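## Task

The steel plate starts sitting flush inside its nest. Pull the palette knife out of the cup, grip it by the handle, and use only the knife at the notch to pry the steel plate up. Then leave the steel plate lying flat on the bench. The cup must stay upright, and neither the plate nor the knife may drop more than 4 cm.

## Robot and tools

Robot: two six-joint arms, left_arm and right_arm, each ending in a five-finger hand (the left one is a mirror of the right). They face each other across a table. Scene frame: origin on the table top halfway between the arms, z up, table surface at z = 0. left_arm's base is at (+0.037, +0.572, 0) m and right_arm's at (+0.037, -0.558, 0) m, so left is on the +y side. Image left/right does not match arm names.

Hand point: a point 0.15 m out from the wrist flange, just in front of the palm. Its +z runs along the straightened fingers, +y comes out of the palm, +x crosses the palm away from the thumb on the right hand and toward the thumb on the left hand. Fingers extend roughly 6-7 cm past the point. A bracket on the little-finger side of the wrist can collide with objects, and with fingers level the wrist may hang below the hand and reach the table first.

The 28-number row (used by execute_actions and move): one flat list for both arms, every value in [-1, 1]. Numbers 1-6: left_arm dx, dy, dz, rx, ry, rz. Numbers 7-14: left hand little, ring, middle, index, thumb_bend, thumb_turn, force_limit, speed. Numbers 15-20: right_arm dx..rz. Numbers 21-28: right hand in the same eight-value order. The pose values are offsets, not poses: they are measured from the arm's current Hand target and along that Hand target's own axes, with 1.0 = 0.6 m of travel or 180 degrees of turn; rx, ry, rz form a single rotation vector. All zeros re-requests the current Hand target. Finger values are absolute targets: +1 straight/open, -1 curled/closed; thumb_turn -1 puts the thumb opposite the fingers (needed to grasp), +1 beside the palm. force_limit maps -1 to about 0 N and +1 to 10 N at the fingertip (15 N for the thumb motors). speed is slowest at -1 and reaches full at +0.48. For a soft grip close at speed -0.94 or below. The hand can hold objects about 0.035-0.065 m thick, or a handle as thin as about 0.025 m. To leave a hand unchanged, resend the last eight numbers you sent it (before any were sent, use hand_measured plus its force_limit and speed readings).

execute_actions(actions, cameras): actions is a list of actions; each action is a list of up to 15 rows, one per 1/30 s step, and a short list repeats its last row to fill 15 steps. Every row of an action counts from the Hand target at that action's start, so the same offset sent again moves further. Images come back only for an empty actions list or when cameras names them.

move(target, speed, blend, stop_force, zero, blocking, cameras): drives hand points in straight lines. target is one 28-number row or a list of up to 15 rows; every row is an offset from the same starting Hand targets, not from the prior row. speed is path speed in m/s, 0.002 to 3.6 (default 0.25), one value or one per target; turning is capped at twice that in rad/s. blend (m) rounds corners in a list; 0 stops at each. stop_force (N, 3 to 120, shared by both arms) ends an arm's path when its wrist sensor feels that much resistance; it is unreliable while the hand rotates and misses light pushes. zero (only with stop_force) chooses whether to re-zero first. blocking=false returns early while the move continues (not allowed with stop_force). The move does not avoid obstacles or the other arm, and total time is capped at 10 s. Avoid paths passing near an arm's own base. The result adds a move: line: done, off_target, moving, held or fault, plus limits such as paced (pose clipped) or held (steps withheld).

wait(seconds 0-10, cameras) lets time pass. stop(cameras) brakes a running move. zoom_image(camera, region [x0,y0,x1,y1], at most 504x504 px) enlarges part of the newest image from cam_high, cam_low, cam_left_wrist or cam_right_wrist (all 672x504). show_instructions() shows reference images. zero_wrist_force(arm) re-zeros one wrist sensor. finished_scene(scene) ends the current scene; pass that scene's number; it is irreversible.

Results: end_effector_position (m), end_effector_quat_wxyz and velocities in the scene frame; Hand target is the last commanded pose after clipping (orientation is limited to within 32 degrees of the measured one each step), and the hand often rests a little short of it. hand_measured, hand_stopped_by (moving, target, force, stalled, fault) and hand_load_n (positive means the finger is pushed open) follow the eight-value hand order's first six. Wrist force/torque are in the end effector's axes. Joint positions and torques are listed per joint.

Avoid: contact torque at a joint limit or about 150 N of outside force, either of which freezes the arm for 10 s; overheated motors (MOTOR HOT, then a long stop); collisions or squeezing between the two arms; stiff pushes into firm surfaces; dropping the part or knife; tipping the cup; anything leaving the table.

Each tool is called in YAML: its name, and indented under it one key for each argument.

Reference images:

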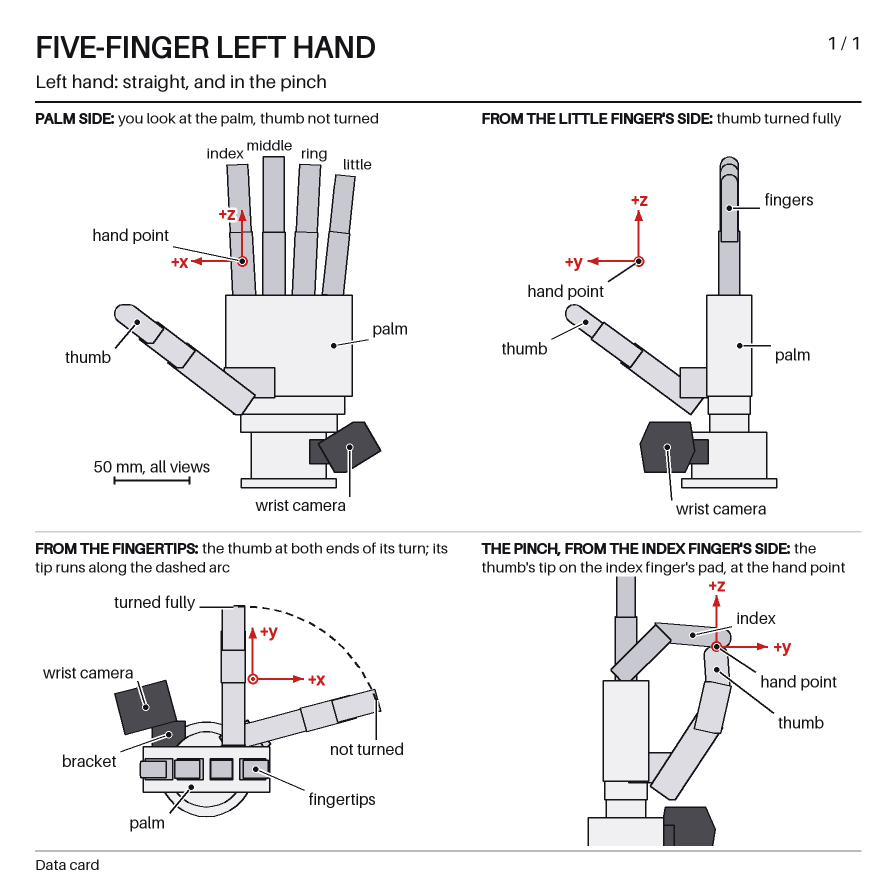

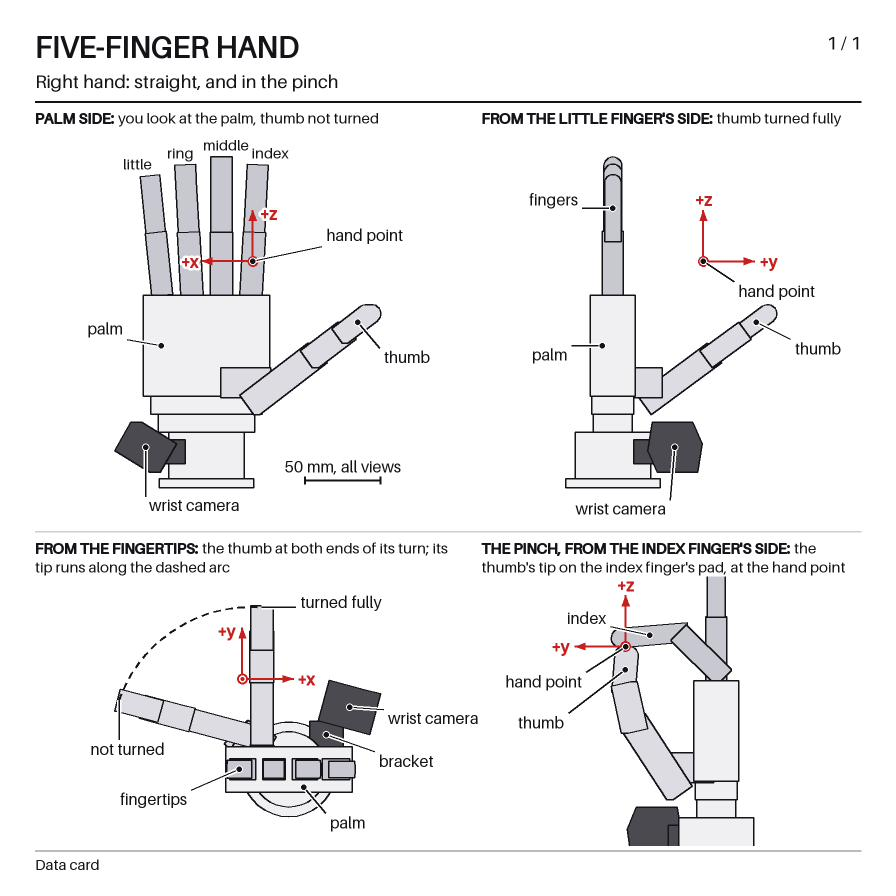

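## Session

execute_actions:
  actions: []
  cameras: ["all"]

Scene clock: 0.00 s.
left_arm: end_effector_position=(+0.3574, +0.4500, +0.1621) hand_measured=(+1.000, +1.000, +1.000, +1.000, +1.000, +1.000) hand_load_n=(+0.0, +0.0, +0.0, +0.0, +0.0, +0.0) hand_stopped_by=(target, target, target, target, target, target) hand_force_limit=0.00 hand_speed=-0.80 end_effector_quat_wxyz=(+0.102, +0.651, -0.743, +0.115) | right_arm: end_effector_position=(+0.0715, +0.0959, +0.2352) hand_measured=(+1.000, +1.000, +1.000, +1.000, +1.000, +1.000) hand_load_n=(+0.0, +0.0, +0.0, +0.0, +0.0, +0.0) hand_stopped_by=(target, target, target, target, target, target) hand_force_limit=0.00 hand_speed=-0.80 end_effector_quat_wxyz=(-0.283, -0.489, +0.766, +0.307)
Joint positions: left_arm=[5.068 -1.847 -1.792 1.975 -1.276 3.579] | right_arm=[-0.645 -0.74 1.08 1.633 0.786 -1.935]
Joint velocities: within noise
Joint torques (N m): no reading
Wrist force (N): no reading
Wrist torque (N m): no reading
Wrist force, peak (N): no reading
Hand target: left_arm +0.3574, +0.4500, +0.1621; -0.102, -0.651, +0.743, -0.115 | right_arm +0.0715, +0.0959, +0.2352; -0.283, -0.489, +0.766, +0.307
camera_calibration:
cam_left_wrist: T_world_to_cam=[[0.923871, -0.36187, 0.12455, -0.190381], [-0.325788, -0.57289, 0.752103, 0.249317], [-0.20081, -0.735423, -0.64717, 0.625502], [0, 0, 0, 1]] pos_world=[0.382719, 0.533946, 0.241005]
cam_right_wrist: T_world_to_cam=[[-0.625816, 0.0833424, 0.775505, -0.149357], [0.529104, 0.775882, 0.343593, -0.182324], [-0.573064, 0.625349, -0.529656, 0.219384], [0, 0, 0, 1]] pos_world=[0.128719, 0.0167184, 0.294671]

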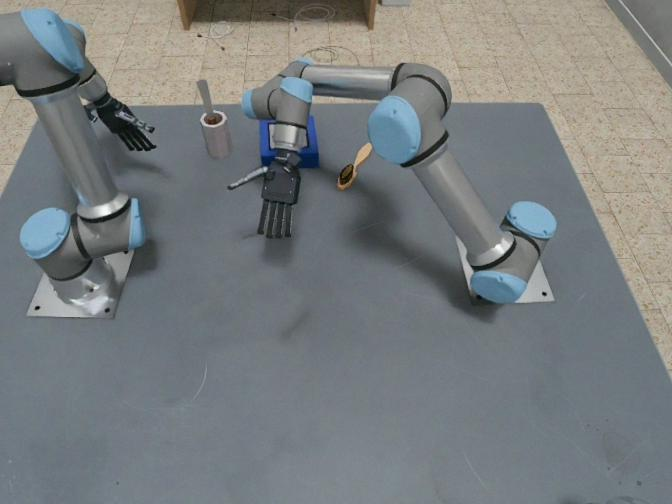

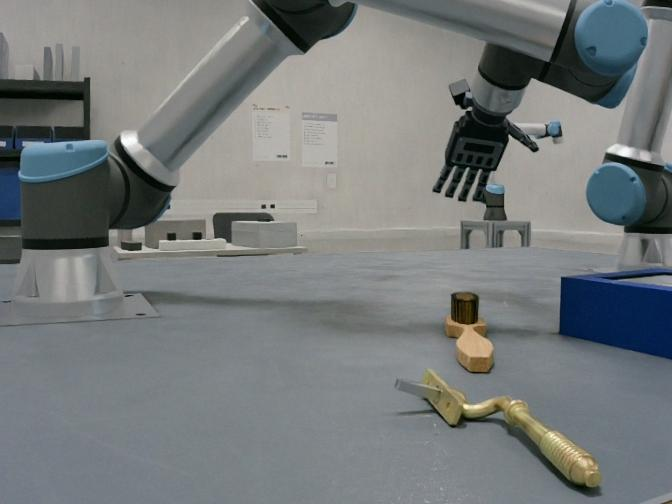

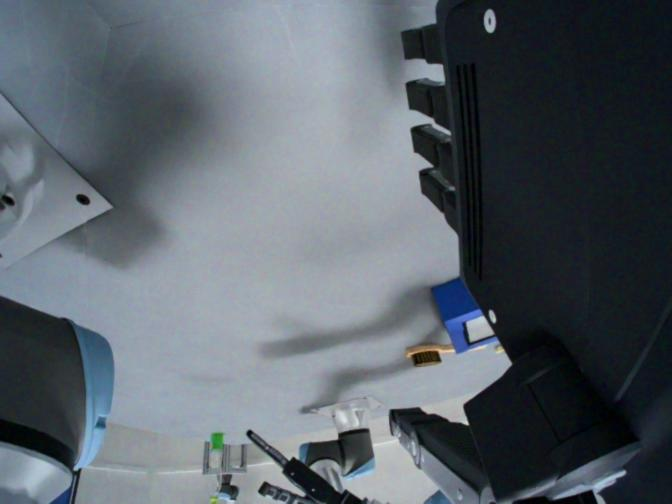

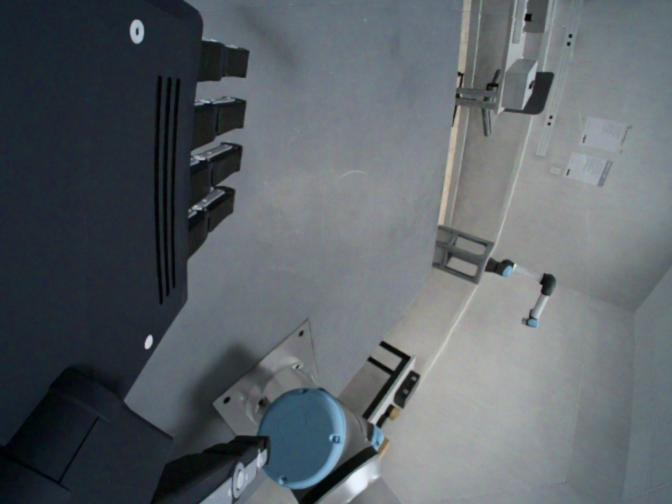

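zoom_image:
  camera: "cam_high"
  region: [170, 60, 400, 220]

zoom_image:
  camera: "cam_low"
  region: [420, 220, 672, 410]

zoom_image:
  camera: "cam_left_wrist"
  region: [380, 240, 560, 400]

Scaled by 2.191 from the camera's 672x504 image, which has a finer 960x720 frame.

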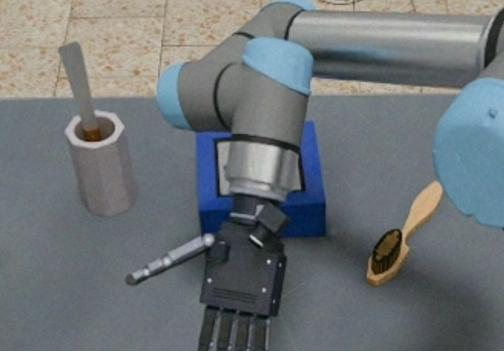

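Scaled by 2.000 from the camera's 672x504 image, which has a finer 960x720 frame.

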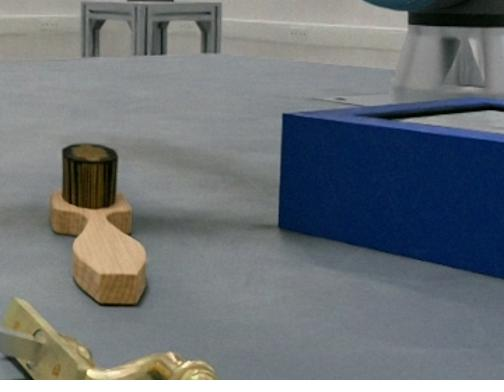

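Scaled by 2.800 from the camera's 672x504 image, which has a finer 960x720 frame.

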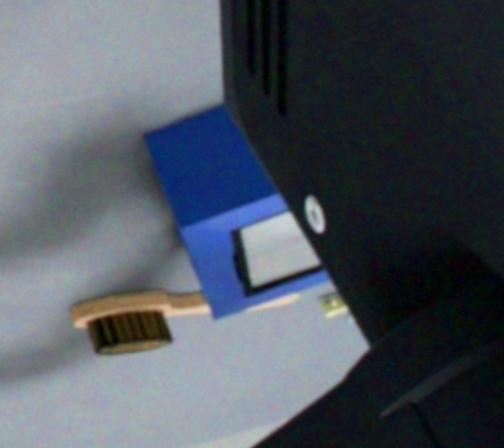

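move:
  target: [0,0,0,0,0,0,1,1,1,1,1,1,0,-0.8,-0.0117,-0.5075,-0.5587,0.2675,-0.060,0.0266,1,1,1,1,1,1,0,-0.8]
  speed: 0.3
  cameras: ["all"]

Scene clock: 94.37 s.
left_arm: end_effector_position=(+0.3574, +0.4500, +0.1621) hand_measured=(+1.000, +1.000, +1.000, +1.000, +1.000, +1.000) hand_load_n=(+0.0, +0.0, -0.5, +0.0, +0.0, +0.0) hand_stopped_by=(target, target, target, target, target, target) hand_force_limit=0.00 hand_speed=-0.80 end_effector_quat_wxyz=(+0.102, +0.651, -0.743, +0.115) | right_arm: end_effector_position=(+0.4952, -0.0641, +0.2251) hand_measured=(+1.000, +1.000, +1.000, +1.000, +1.000, +1.000) hand_load_n=(+0.0, +0.0, +0.0, +0.0, +0.0, -0.5) hand_stopped_by=(target, target, target, target, target, target) hand_force_limit=0.00 hand_speed=-0.80 end_effector_quat_wxyz=(-0.001, -0.500, +0.866, +0.000)
Joint positions: left_arm=[5.068 -1.847 -1.792 1.975 -1.276 3.579] | right_arm=[-1.065 -0.533 0.283 1.821 1.571 -2.098]
Joint torques (N m): left_arm=[0.71 29.92 15.49 -2.38 0.28 0.06] | right_arm=[1.6 -47.75 -27.27 5.02 1.55 -2.96]
Wrist force (N): left_arm=[-0.2 0.1 -0.2] | right_arm=[0.3 1.1 0.5]
Wrist torque (N m): left_arm=[0.02 0.02 -0.02] | right_arm=[0.14 -0.03 0.01]
Wrist force, peak (N): left_arm=[-0.1 0.6 -0.4] | right_arm=[0.6 1.2 0.6]
Hand target: left_arm +0.3574, +0.4500, +0.1621; -0.102, -0.651, +0.743, -0.115 | right_arm +0.4951, -0.0640, +0.2251; -0.001, -0.500, +0.866, +0.000
Off the commanded pose: left_arm 0.000 m, 0 deg | right_arm 0.000 m, 0 deg.
move: done
camera_calibration:
cam_left_wrist: T_world_to_cam=[[0.923871, -0.36187, 0.12455, -0.190381], [-0.325788, -0.57289, 0.752103, 0.249317], [-0.20081, -0.735423, -0.64717, 0.625502], [0, 0, 0, 1]] pos_world=[0.382719, 0.533946, 0.241005]
cam_right_wrist: T_world_to_cam=[[-0.964023, 0.264104, 0.0301522, 0.483828], [0.247814, 0.851883, 0.461393, -0.161165], [0.0961697, 0.452265, -0.886683, 0.294739], [0, 0, 0, 1]] pos_world=[0.478015, -0.123787, 0.321112]

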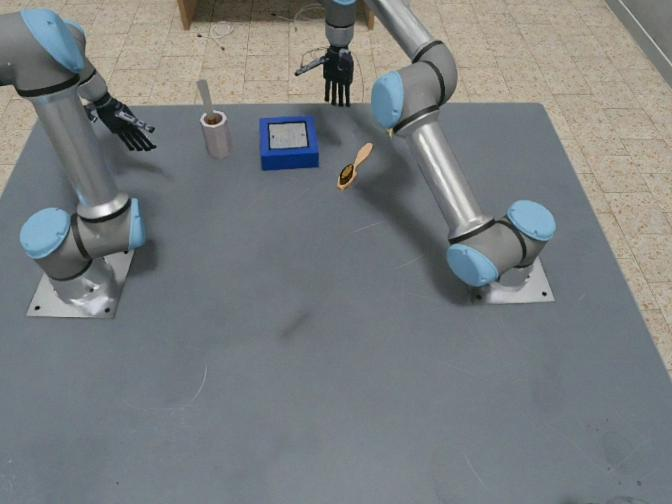

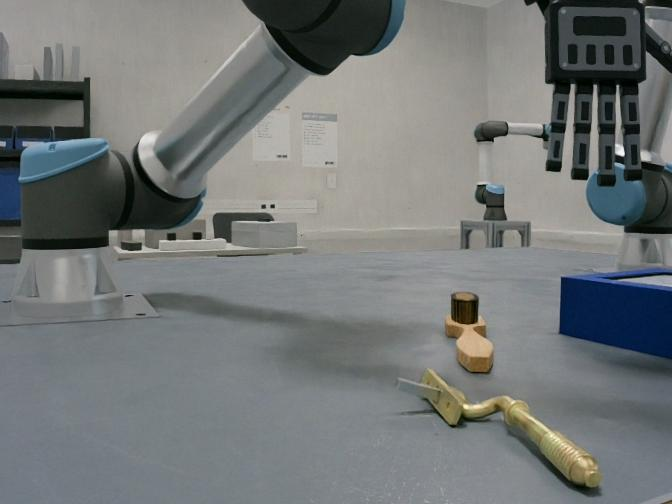

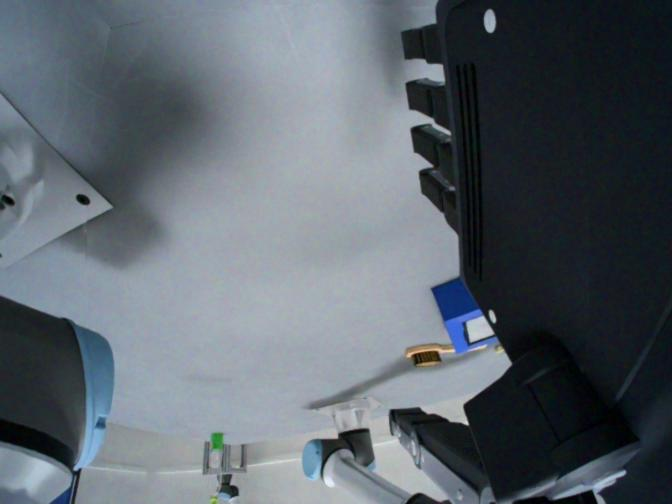

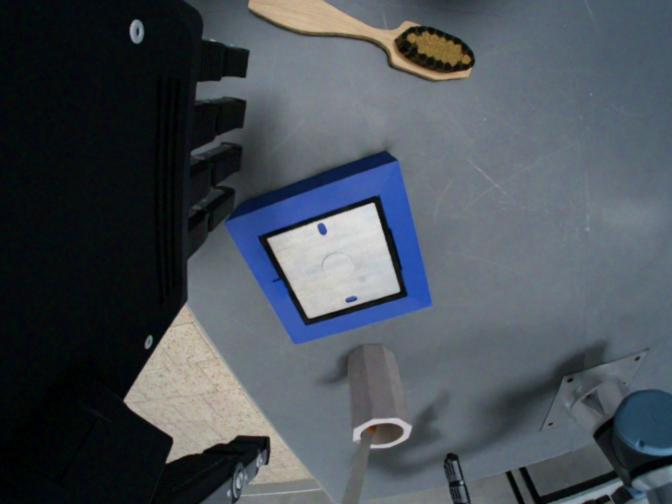

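zoom_image:
  camera: "cam_right_wrist"
  region: [210, 140, 450, 360]

zoom_image:
  camera: "cam_right_wrist"
  region: [320, 320, 500, 504]

zoom_image:
  camera: "cam_high"
  region: [180, 70, 340, 190]

Scaled by 2.100 from the camera's 672x504 image, which has a finer 960x720 frame.

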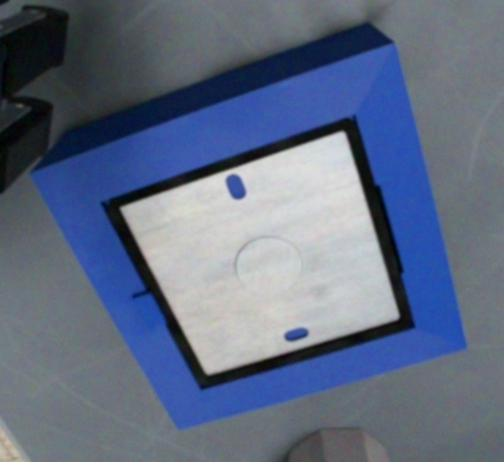

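Scaled by 2.739 from the camera's 672x504 image, which has a finer 960x720 frame.

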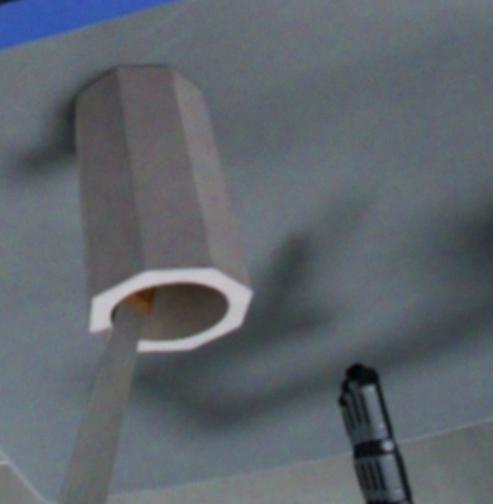

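Scaled by 3.150 from the camera's 672x504 image, which has a finer 960x720 frame.

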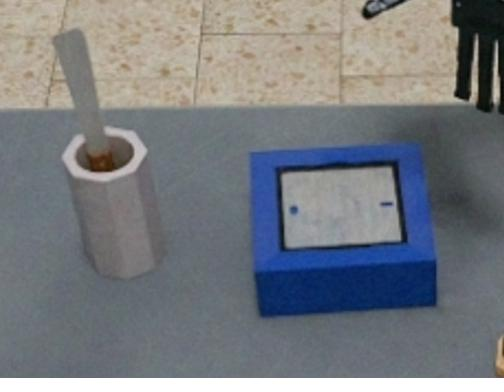

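move:
  target:
    - [0,0,0,0,0,0,1,1,1,1,1,1,0,-0.8,0,0,0,0,0,0,-1,-1,-1,-1,1,1,-0.2,0.2]
    - [0,0,0,0,0,0,1,1,1,1,1,1,0,-0.8,-0.1028,0.0285,0.1917,0,0,0,-1,-1,-1,-1,1,1,-0.2,0.2]
  speed: 0.2
  cameras: ["cam_right_wrist"]

zoom_image:
  camera: "cam_right_wrist"
  region: [190, 90, 510, 410]

Scene clock: 202.40 s.
left_arm: end_effector_position=(+0.3574, +0.4500, +0.1621) hand_measured=(+1.000, +1.000, +1.000, +1.000, +1.000, +1.000) hand_load_n=(+0.0, +0.0, +0.0, +0.0, +0.0, +0.0) hand_stopped_by=(target, target, target, target, target, target) hand_force_limit=0.00 hand_speed=-0.80 end_effector_quat_wxyz=(+0.102, +0.651, -0.743, +0.115) | right_arm: end_effector_position=(+0.5102, -0.0030, +0.1098) hand_measured=(-1.000, -1.000, -1.000, -1.000, +1.000, +1.000) hand_load_n=(+0.0, +0.0, +0.0, +0.0, +0.0, +0.0) hand_stopped_by=(target, target, target, target, target, target) hand_force_limit=-0.20 hand_speed=0.20 end_effector_quat_wxyz=(+0.012, -0.497, +0.868, +0.004)
Joint positions: left_arm=[5.068 -1.847 -1.792 1.975 -1.276 3.579] | right_arm=[-1.002 -0.263 0.035 1.774 1.564 -2.028]
Joint torques (N m): left_arm=[1.75 31.73 17.01 -2.43 0.33 -0.02] | right_arm=[12.88 -52.82 -29.28 0.11 -1.41 2.65]
Wrist force (N): left_arm=[0.1 0.2 -0.7] | right_arm=[0.3 1.0 0.1]
Wrist torque (N m): left_arm=[0.06 -0.04 -0.01] | right_arm=[0.15 -0.02 -0.07]
Wrist force, peak (N): left_arm=[0.5 0.2 -0.6] | right_arm=[-0.2 1.4 1.1]
Hand target: left_arm +0.3574, +0.4500, +0.1621; -0.102, -0.651, +0.743, -0.115 | right_arm +0.5111, -0.0022, +0.1100; -0.001, -0.500, +0.866, +0.000
Off the commanded pose: left_arm 0.000 m, 0 deg | right_arm 0.001 m, 2 deg.
elbow stopped short (right arm): the move would have taken joint 3 (elbow) straighter than the controller allows.
move: done
camera_calibration:
cam_right_wrist: T_world_to_cam=[[-0.96243, 0.270882, 0.0187459, 0.486093], [0.245933, 0.840361, 0.483022, -0.165199], [0.115089, 0.469485, -0.875407, 0.152575], [0, 0, 0, 1]] pos_world=[0.490899, -0.0644784, 0.204248]
Images, in order (width x height): cam_right_wrist 672x504.

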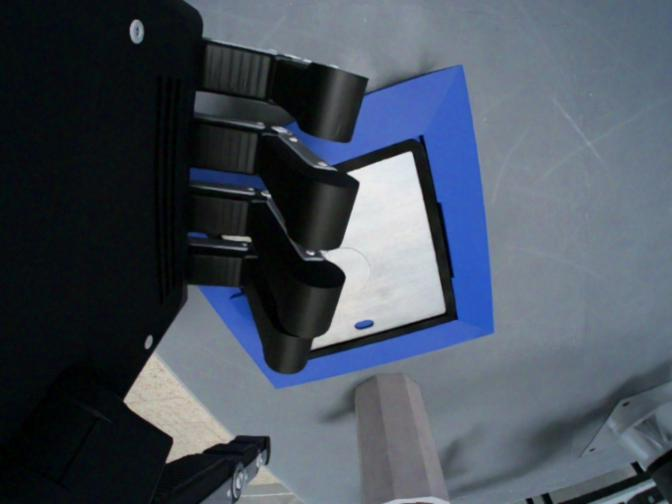

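Scaled by 1.575 from the camera's 672x504 image, which has a finer 960x720 frame.

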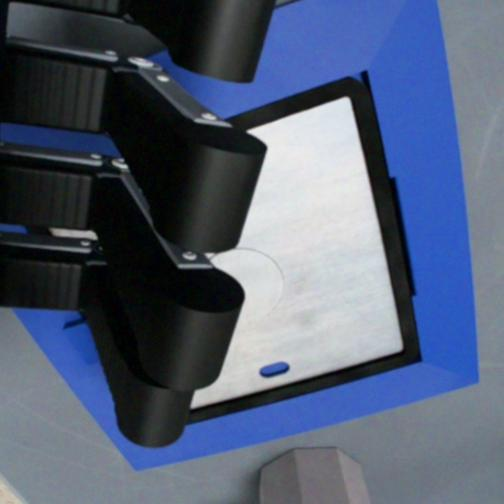

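move:
  target: [0,0,0,0,0,0,1,1,1,1,1,1,0,-0.8,0.0717,0.0722,0,0,0,0,-1,-1,-1,-1,1,1,-0.2,0.2]
  speed: 0.2
  cameras: ["cam_right_wrist"]

zoom_image:
  camera: "cam_right_wrist"
  region: [300, 100, 480, 340]

Scene clock: 217.83 s.
left_arm: end_effector_position=(+0.3574, +0.4500, +0.1621) hand_measured=(+1.000, +1.000, +1.000, +1.000, +1.000, +1.000) hand_load_n=(+0.0, +0.0, +0.0, +0.0, +0.0, +0.0) hand_stopped_by=(target, target, target, target, target, target) hand_force_limit=0.00 hand_speed=-0.80 end_effector_quat_wxyz=(+0.102, +0.651, -0.743, +0.115) | right_arm: end_effector_position=(+0.4520, -0.0178, +0.1101) hand_measured=(-1.000, -1.000, -1.000, -1.000, +1.000, +1.000) hand_load_n=(+0.0, +0.0, +0.5, +0.0, +0.0, +0.0) hand_stopped_by=(target, target, target, target, target, target) hand_force_limit=-0.20 hand_speed=0.20 end_effector_quat_wxyz=(-0.001, -0.500, +0.866, +0.000)
Joint positions: left_arm=[5.068 -1.847 -1.792 1.975 -1.276 3.579] | right_arm=[-0.969 -0.574 0.659 1.488 1.571 -2.002]
Joint torques (N m): left_arm=[0.45 32.51 15.7 -2.33 0.27 -0.4] | right_arm=[-12.06 -70.27 -10.04 0.19 -1.28 2.57]
Wrist force (N): left_arm=[0.3 -0.2 -0.3] | right_arm=[0.3 0.8 0.7]
Wrist torque (N m): left_arm=[-0.01 -0.06 0.02] | right_arm=[0.08 -0.03 -0.07]
Wrist force, peak (N): left_arm=[0.5 0.4 -0.3] | right_arm=[0.9 1.1 0.1]
Hand target: left_arm +0.3574, +0.4500, +0.1621; -0.102, -0.651, +0.743, -0.115 | right_arm +0.4520, -0.0178, +0.1101; -0.001, -0.500, +0.866, +0.000
Off the commanded pose: left_arm 0.000 m, 0 deg | right_arm 0.000 m, 0 deg.
move: done
camera_calibration:
cam_right_wrist: T_world_to_cam=[[-0.964081, 0.263875, 0.0302902, 0.433471], [0.247701, 0.852053, 0.46114, -0.136838], [0.0958744, 0.452079, -0.88681, 0.176071], [0, 0, 0, 1]] pos_world=[0.434916, -0.0773873, 0.206113]
Images, in order (width x height): cam_right_wrist 672x504.

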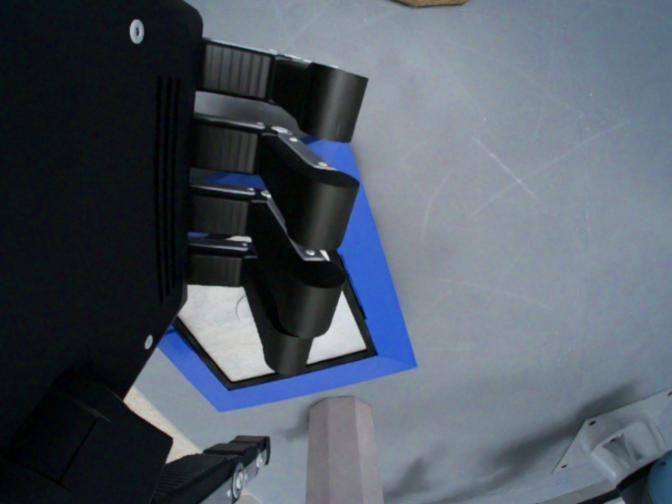

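Scaled by 2.100 from the camera's 672x504 image, which has a finer 960x720 frame.

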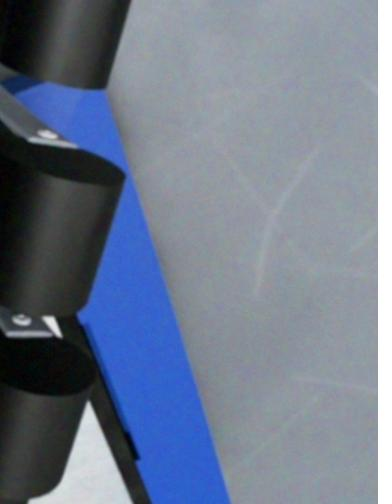

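move:
  target: [0,0,0,0,0,0,1,1,1,1,1,1,0,-0.8,-0.0444,0.0141,0.005,0.0841,-0.076,0.054,-1,-1,-1,-1,1,1,-0.2,0.2]
  speed: 0.2
  cameras: ["cam_right_wrist"]

zoom_image:
  camera: "cam_right_wrist"
  region: [200, 80, 480, 360]

Scene clock: 249.57 s.
left_arm: end_effector_position=(+0.3574, +0.4500, +0.1621) hand_measured=(+1.000, +1.000, +1.000, +1.000, +1.000, +1.000) hand_load_n=(+0.0, +0.0, +0.0, +0.0, +0.0, +0.0) hand_stopped_by=(target, target, target, target, target, target) hand_force_limit=0.00 hand_speed=-0.80 end_effector_quat_wxyz=(+0.102, +0.651, -0.743, +0.115) | right_arm: end_effector_position=(+0.4580, +0.0095, +0.1071) hand_measured=(-1.000, -1.000, -1.000, -1.000, +1.000, +1.000) hand_load_n=(-0.5, +0.0, +0.0, +0.0, +0.0, +0.0) hand_stopped_by=(target, target, target, target, target, target) hand_force_limit=-0.20 hand_speed=0.20 end_effector_quat_wxyz=(+0.168, -0.417, +0.891, -0.055)
Joint positions: left_arm=[5.068 -1.847 -1.792 1.975 -1.276 3.579] | right_arm=[-0.864 -0.762 0.963 1.072 1.767 -1.755]
Joint torques (N m): left_arm=[1.77 31.05 16.4 -2.25 0.21 -0.1] | right_arm=[12.05 -62.95 -11.12 -0.59 1.87 2.79]
Wrist force (N): left_arm=[0.1 0.1 0.0] | right_arm=[1.0 1.0 0.0]
Wrist torque (N m): left_arm=[0.03 -0.02 0.00] | right_arm=[0.11 -0.12 -0.11]
Wrist force, peak (N): left_arm=[0.8 0.1 0.2] | right_arm=[0.9 1.7 0.0]
Hand target: left_arm +0.3574, +0.4500, +0.1621; -0.102, -0.651, +0.743, -0.115 | right_arm +0.4580, +0.0095, +0.1071; +0.168, -0.417, +0.891, -0.055
Off the commanded pose: left_arm 0.000 m, 0 deg | right_arm 0.000 m, 0 deg.
move: done
camera_calibration:
cam_right_wrist: T_world_to_cam=[[-0.862985, 0.429624, -0.265856, 0.415979], [0.199739, 0.773461, 0.60155, -0.152481], [0.46407, 0.466027, -0.753298, -0.0225323], [0, 0, 0, 1]] pos_world=[0.399896, -0.0502754, 0.185342]
Images, in order (width x height): cam_right_wrist 672x504.

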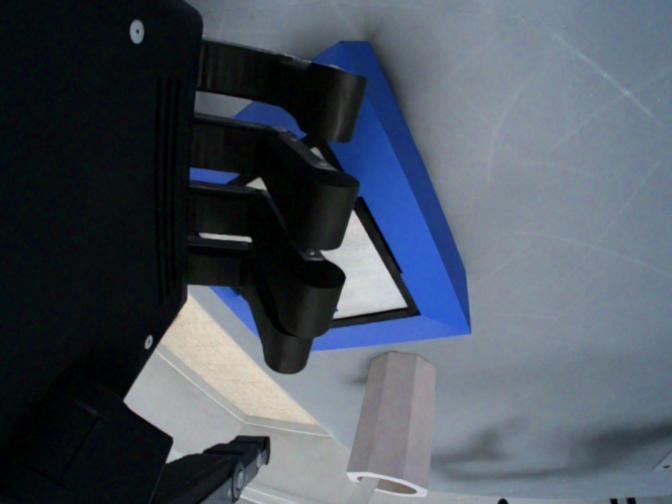

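Scaled by 1.800 from the camera's 672x504 image, which has a finer 960x720 frame.

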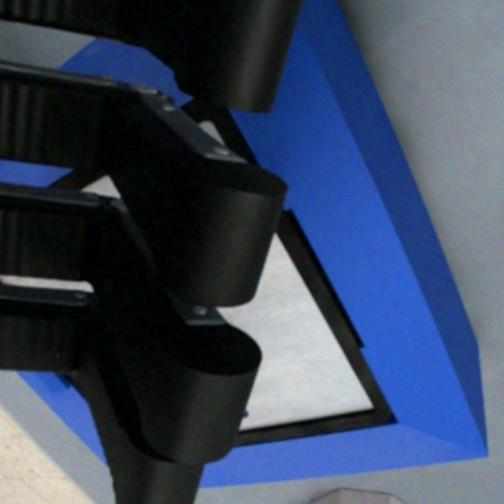

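execute_actions:
  actions: []
  cameras: ["cam_low","cam_high"]

zoom_image:
  camera: "cam_low"
  region: [540, 240, 672, 372]

zoom_image:
  camera: "cam_high"
  region: [185, 70, 325, 175]

Scene clock: 271.83 s.
left_arm: end_effector_position=(+0.3574, +0.4500, +0.1621) hand_measured=(+1.000, +1.000, +1.000, +1.000, +1.000, +1.000) hand_load_n=(+0.0, +0.0, +0.0, +0.0, -0.5, +0.0) hand_stopped_by=(target, target, target, target, target, target) hand_force_limit=0.00 hand_speed=-0.80 end_effector_quat_wxyz=(+0.102, +0.651, -0.743, +0.115) | right_arm: end_effector_position=(+0.4580, +0.0095, +0.1071) hand_measured=(-1.000, -1.000, -1.000, -1.000, +1.000, +1.000) hand_load_n=(+0.0, +0.0, +0.0, +0.0, +0.0, +0.0) hand_stopped_by=(target, target, target, target, target, target) hand_force_limit=-0.20 hand_speed=0.20 end_effector_quat_wxyz=(+0.168, -0.417, +0.891, -0.055)
Joint positions: left_arm=[5.068 -1.847 -1.792 1.975 -1.276 3.579] | right_arm=[-0.864 -0.762 0.963 1.072 1.767 -1.755]
Joint velocities: within noise
Joint torques (N m): left_arm=[0.97 32.16 16.74 -2.12 0.25 0.01] | right_arm=[11.88 -64.71 -11.08 -0.43 1.8 2.74]
Wrist force (N): left_arm=[0.1 0.0 -0.3] | right_arm=[1.1 1.1 0.3]
Wrist torque (N m): left_arm=[0.02 -0.03 -0.01] | right_arm=[0.11 -0.13 -0.11]
Wrist force, peak (N): left_arm=[-0.2 0.4 -0.5] | right_arm=[1.0 1.5 0.0]
Hand target: left_arm +0.3574, +0.4500, +0.1621; -0.102, -0.651, +0.743, -0.115 | right_arm +0.4580, +0.0095, +0.1071; +0.168, -0.417, +0.891, -0.055
Off the commanded pose: left_arm 0.000 m, 0 deg | right_arm 0.000 m, 0 deg.
Images, in order (width x height): cam_high 672x504, cam_low 672x504.

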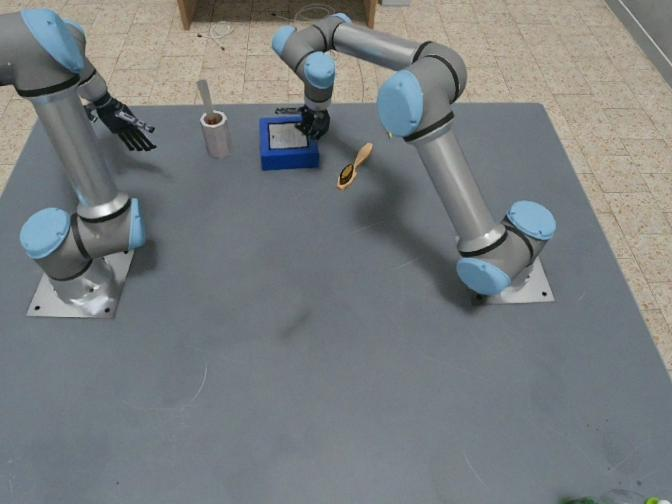

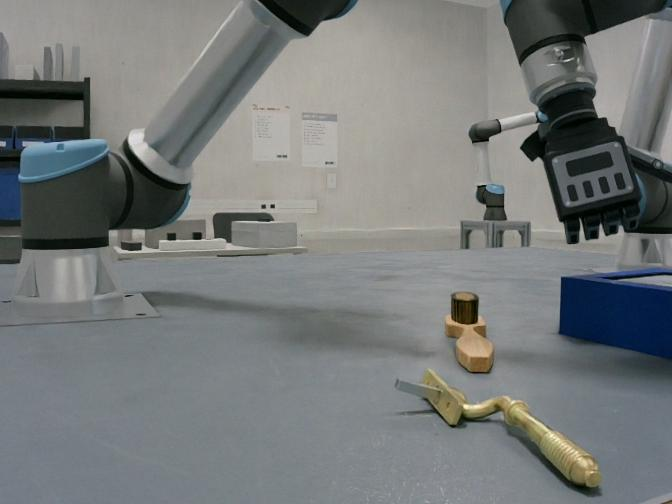

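Scaled by 3.818 from the camera's 672x504 image, which has a finer 960x720 frame.

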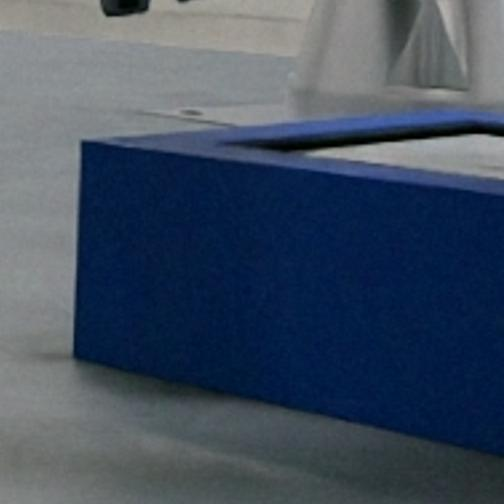

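Scaled by 3.600 from the camera's 672x504 image, which has a finer 960x720 frame.

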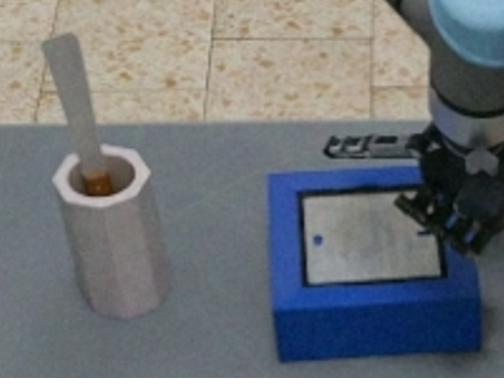

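move:
  target: [0,0,0,0,0,0,1,1,1,1,1,1,0,-0.8,0.0595,-0.0625,-0.308,-0.246,-0.4216,-0.0886,-1,-1,-1,-1,1,1,-0.2,0.2]
  speed: 0.4
  cameras: []

move:
  target:
    - [0,0,0,0,0,0,1,1,1,1,1,1,0,-0.8,0,0,0,0,0,0.5,1,1,1,1,1,1,-0.2,0.2]
    - [0,0,0,0,0,0,1,1,1,1,1,1,0,-0.8,0,0,0,0,0,1,1,1,1,1,1,1,-0.2,0.2]
  speed: 0.5
  blend: [0.02,0]
  cameras: ["all"]

Scene clock: 576.30 s.
left_arm: end_effector_position=(+0.3574, +0.4500, +0.1621) hand_measured=(+1.000, +1.000, +1.000, +1.000, +1.000, +1.000) hand_load_n=(+0.0, +0.0, +0.0, +0.0, +0.0, +0.0) hand_stopped_by=(target, target, target, target, target, target) hand_force_limit=0.00 hand_speed=-0.80 end_effector_quat_wxyz=(+0.102, +0.651, -0.743, +0.115) | right_arm: end_effector_position=(+0.4003, -0.0498, +0.2802) hand_measured=(-1.000, -1.000, -1.000, -1.000, +1.000, +1.000) hand_load_n=(+0.0, +0.0, +0.0, +0.0, -0.5, +0.0) hand_stopped_by=(target, target, target, target, target, target) hand_force_limit=-0.20 hand_speed=0.20 end_effector_quat_wxyz=(+0.499, -0.500, +0.501, +0.500)
Joint positions: left_arm=[5.068 -1.847 -1.792 1.975 -1.276 3.579] | right_arm=[-1.311 -1.216 1.787 -0.565 0.274 -1.574]
Joint torques (N m): left_arm=[0.43 32.44 17.21 -2.18 0.02 -0.06] | right_arm=[11.97 -46.4 -9.87 -2.51 1.47 2.68]
Wrist force (N): left_arm=[0.3 0.2 -0.3] | right_arm=[1.8 1.4 -0.3]
Wrist torque (N m): left_arm=[0.05 -0.07 0.01] | right_arm=[0.06 -0.18 -0.21]
Wrist force, peak (N): left_arm=[0.3 0.3 -0.8] | right_arm=[2.2 2.0 -0.5]
Hand target: left_arm +0.3574, +0.4500, +0.1621; -0.102, -0.651, +0.743, -0.115 | right_arm +0.4003, -0.0498, +0.2802; +0.499, -0.500, +0.501, +0.500
Off the commanded pose: left_arm 0.000 m, 0 deg | right_arm 0.000 m, 0 deg.
move: done
No camera images: "cameras" was empty.

Scene clock: 581.40 s.
left_arm: end_effector_position=(+0.3574, +0.4500, +0.1621) hand_measured=(+1.000, +1.000, +1.000, +1.000, +1.000, +1.000) hand_load_n=(+0.0, +0.0, +0.0, +0.0, +0.0, +0.0) hand_stopped_by=(target, target, target, target, target, target) hand_force_limit=0.00 hand_speed=-0.80 end_effector_quat_wxyz=(+0.102, +0.651, -0.743, +0.115) | right_arm: end_effector_position=(+0.4003, -0.0498, +0.2802) hand_measured=(+1.000, +1.000, +1.000, +1.000, +1.000, +1.000) hand_load_n=(+0.0, +0.0, +0.0, +0.0, +0.5, +0.5) hand_stopped_by=(target, target, target, target, target, target) hand_force_limit=-0.20 hand_speed=0.20 end_effector_quat_wxyz=(-0.500, +0.501, +0.500, +0.499)
Joint positions: left_arm=[5.068 -1.847 -1.792 1.975 -1.276 3.579] | right_arm=[-1.222 -1.514 1.978 -0.461 0.363 1.569]
Joint torques (N m): left_arm=[0.51 32.45 16.84 -2.4 -0.05 -0.01] | right_arm=[-12.47 -34.17 -11.95 -2.74 1.33 2.69]
Wrist force (N): left_arm=[0.3 0.3 -0.2] | right_arm=[-1.7 -0.2 -0.8]
Wrist torque (N m): left_arm=[0.05 -0.05 0.00] | right_arm=[-0.18 0.05 -0.13]
Wrist force, peak (N): left_arm=[0.3 0.5 -0.5] | right_arm=[2.2 1.6 -0.5]
Hand target: left_arm +0.3574, +0.4500, +0.1621; -0.102, -0.651, +0.743, -0.115 | right_arm +0.4003, -0.0498, +0.2802; +0.500, -0.501, -0.500, -0.499
Off the commanded pose: left_arm 0.000 m, 0 deg | right_arm 0.000 m, 0 deg.
move: done; blend cut to 0 m at target 1
camera_calibration:
cam_left_wrist: T_world_to_cam=[[0.923871, -0.36187, 0.12455, -0.190381], [-0.325788, -0.57289, 0.752103, 0.249317], [-0.20081, -0.735423, -0.64717, 0.625502], [0, 0, 0, 1]] pos_world=[0.382719, 0.533946, 0.241005]
cam_right_wrist: T_world_to_cam=[[0.967259, -0.0292265, 0.252102, -0.462949], [0.210381, -0.463253, -0.860893, 0.144762], [0.141948, 0.885744, -0.441937, 0.224938], [0, 0, 0, 1]] pos_world=[0.385406, -0.145707, 0.340744]

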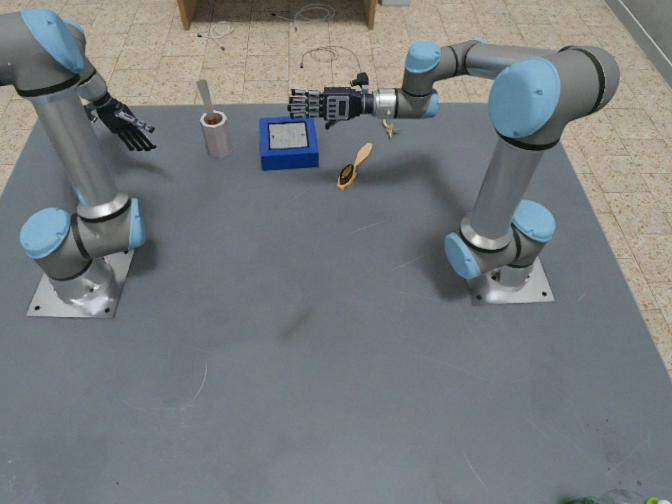

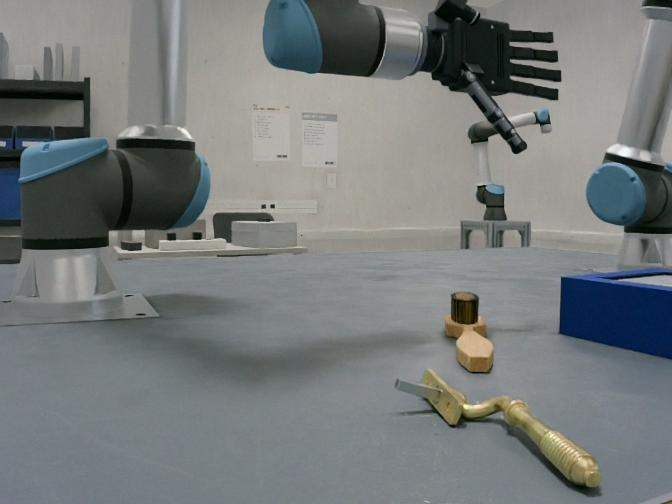

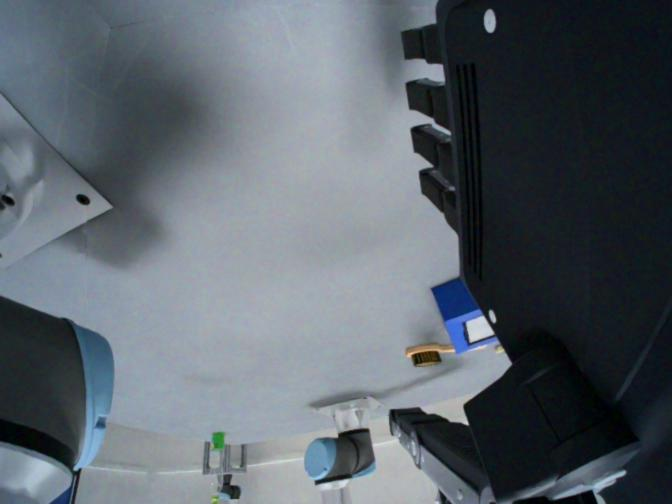

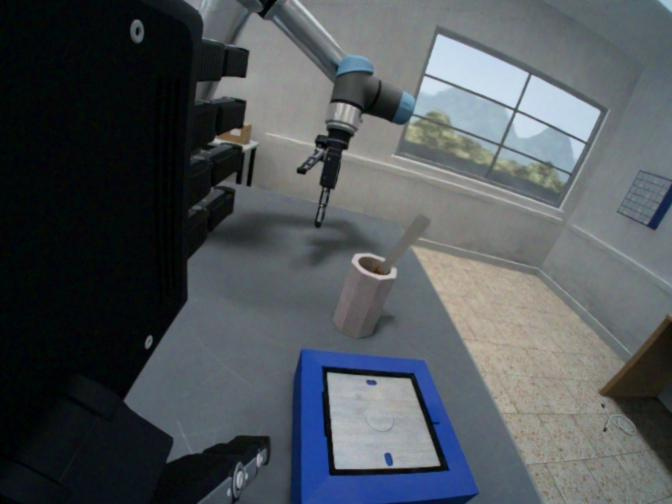

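zoom_image:
  camera: "cam_right_wrist"
  region: [280, 340, 490, 504]

zoom_image:
  camera: "cam_right_wrist"
  region: [320, 200, 450, 350]

Scaled by 2.400 from the camera's 672x504 image, which has a finer 960x720 frame.

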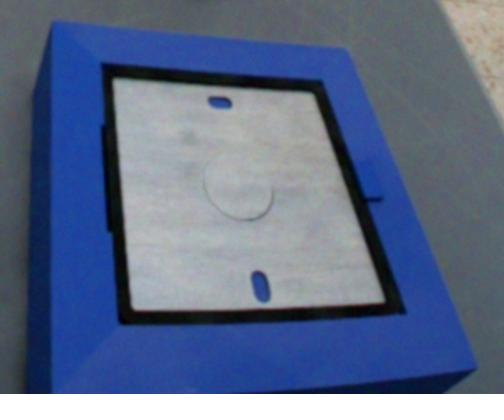

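Scaled by 3.360 from the camera's 672x504 image, which has a finer 960x720 frame.

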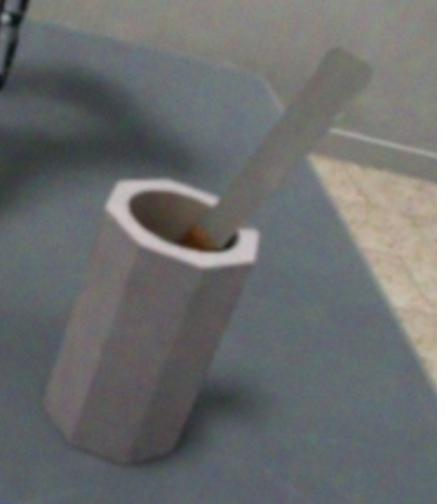

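move:
  target:
    - [0.279,-0.0747,-0.1847,0.1123,-0.4189,0.3179,1,1,1,1,1,-1,0,0.2,0,0.1333,-0.25,0,0,0,1,1,1,1,1,1,-0.2,0.2]
    - [0.3688,-0.2563,0.031,0.1123,-0.4189,0.3179,1,1,1,1,1,-1,0,0.2,0,0.1333,-0.25,0,0,0,1,1,1,1,1,1,-0.2,0.2]
  speed: [0.4,0.25]
  blend: [0.03,0]
  cameras: ["all"]

Scene clock: 723.73 s.
left_arm: end_effector_position=(+0.4807, +0.2161, +0.2171) hand_measured=(+1.000, +1.000, +1.000, +1.000, +1.000, -1.000) hand_load_n=(+0.0, +0.0, +0.0, +0.0, +0.0, +0.0) hand_stopped_by=(target, target, target, target, target, target) hand_force_limit=0.00 hand_speed=0.20 end_effector_quat_wxyz=(-0.518, +0.187, -0.823, -0.141) | right_arm: end_effector_position=(+0.4803, -0.1998, +0.2803) hand_measured=(+1.000, +1.000, +1.000, +1.000, +1.000, +1.000) hand_load_n=(+0.0, +0.0, +0.0, +0.0, +0.0, +0.0) hand_stopped_by=(target, target, target, target, target, target) hand_force_limit=-0.20 hand_speed=0.20 end_effector_quat_wxyz=(-0.500, +0.501, +0.500, +0.499)
Joint positions: left_arm=[3.942 -2.276 -1.1 2.287 -2.644 3.721] | right_arm=[-1.653 -1.518 1.982 -0.48 -0.068 1.587]
Joint torques (N m): left_arm=[10.28 36.86 26.01 -2.92 -3.53 -1.78] | right_arm=[-11.32 -33 -9.94 -2.26 -1.17 2.7]
Wrist force (N): left_arm=[1.4 1.6 -0.5] | right_arm=[-1.4 -0.2 -0.3]
Wrist torque (N m): left_arm=[0.31 -0.03 0.06] | right_arm=[-0.16 -0.01 -0.11]
Wrist force, peak (N): left_arm=[1.6 2.3 -1.6] | right_arm=[-1.8 -0.1 -0.3]
Hand target: left_arm +0.4807, +0.2161, +0.2171; +0.518, -0.187, +0.823, +0.141 | right_arm +0.4803, -0.1998, +0.2803; +0.500, -0.501, -0.500, -0.499
Off the commanded pose: left_arm 0.000 m, 0 deg | right_arm 0.000 m, 0 deg.
move: done
camera_calibration:
cam_left_wrist: T_world_to_cam=[[0.329028, -0.905767, -0.26707, 0.0927238], [-0.852955, -0.163699, -0.495652, 0.550006], [0.405226, 0.390882, -0.82644, 0.0180517], [0, 0, 0, 1]] pos_world=[0.431307, 0.166965, 0.312294]
cam_right_wrist: T_world_to_cam=[[0.967262, -0.0292594, 0.252088, -0.54472], [0.210373, -0.463134, -0.860959, 0.0585051], [0.141942, 0.885805, -0.441817, 0.346424], [0, 0, 0, 1]] pos_world=[0.465406, -0.295707, 0.340744]

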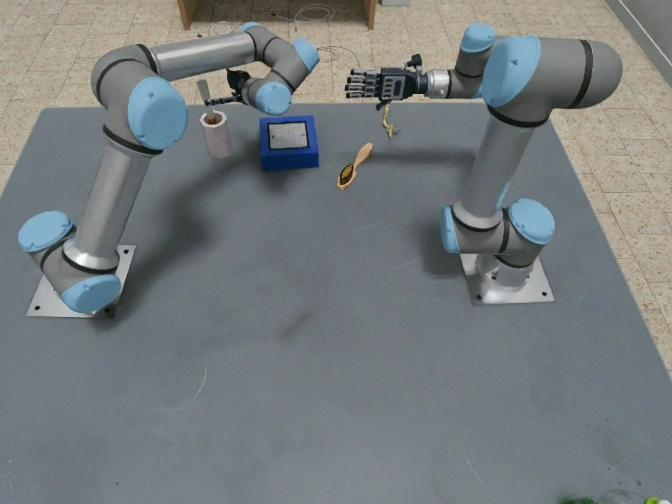

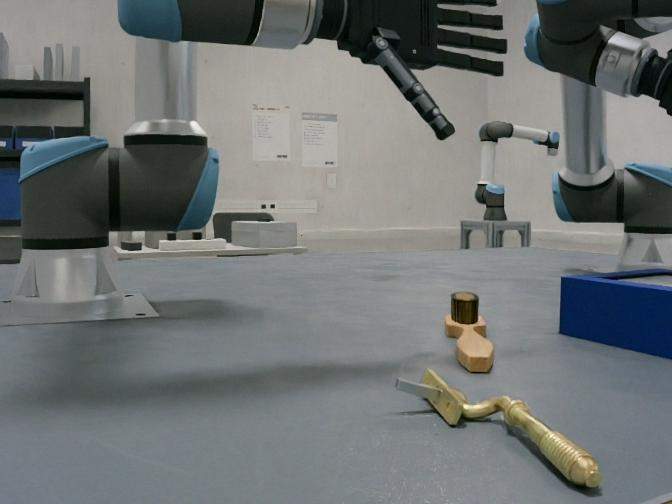

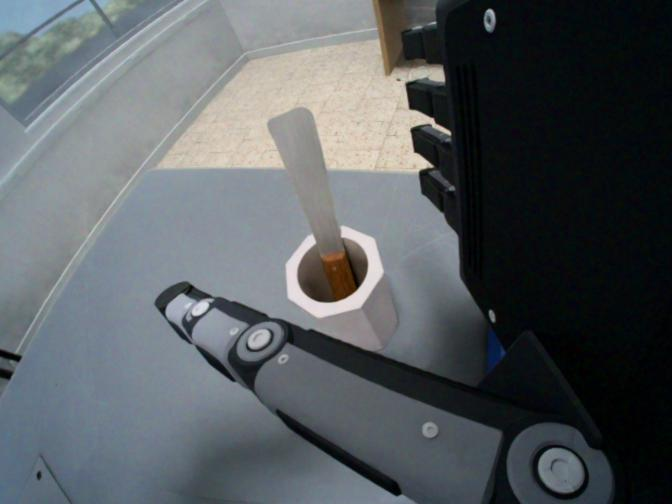

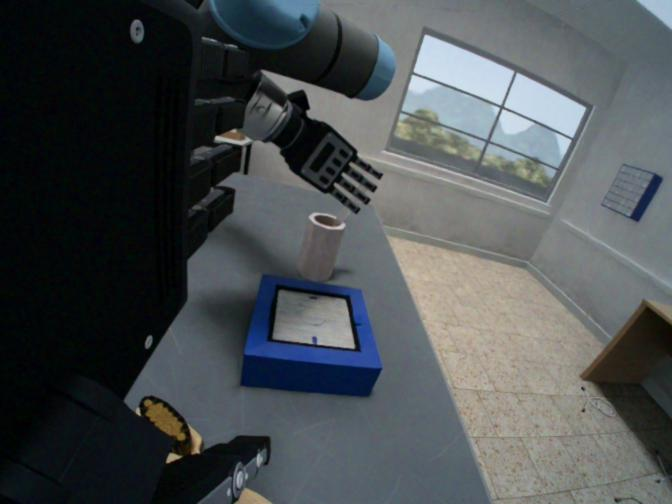

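zoom_image:
  camera: "cam_left_wrist"
  region: [240, 80, 420, 330]

zoom_image:
  camera: "cam_right_wrist"
  region: [230, 60, 400, 290]

zoom_image:
  camera: "cam_high"
  region: [170, 50, 330, 170]

Scaled by 2.016 from the camera's 672x504 image, which has a finer 960x720 frame.

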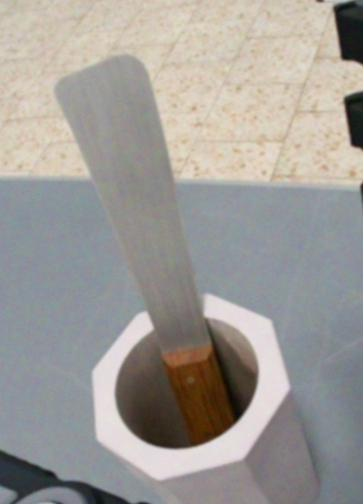

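Scaled by 2.191 from the camera's 672x504 image, which has a finer 960x720 frame.

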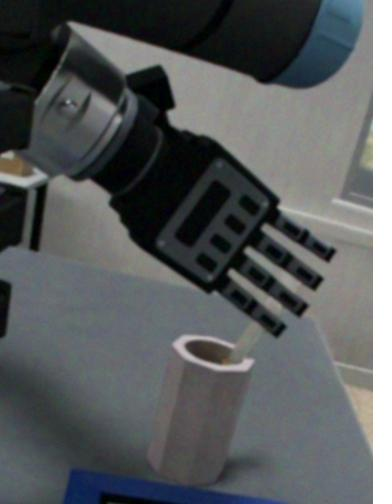

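Scaled by 3.150 from the camera's 672x504 image, which has a finer 960x720 frame.

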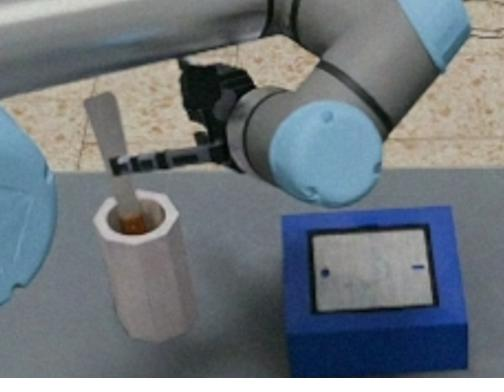

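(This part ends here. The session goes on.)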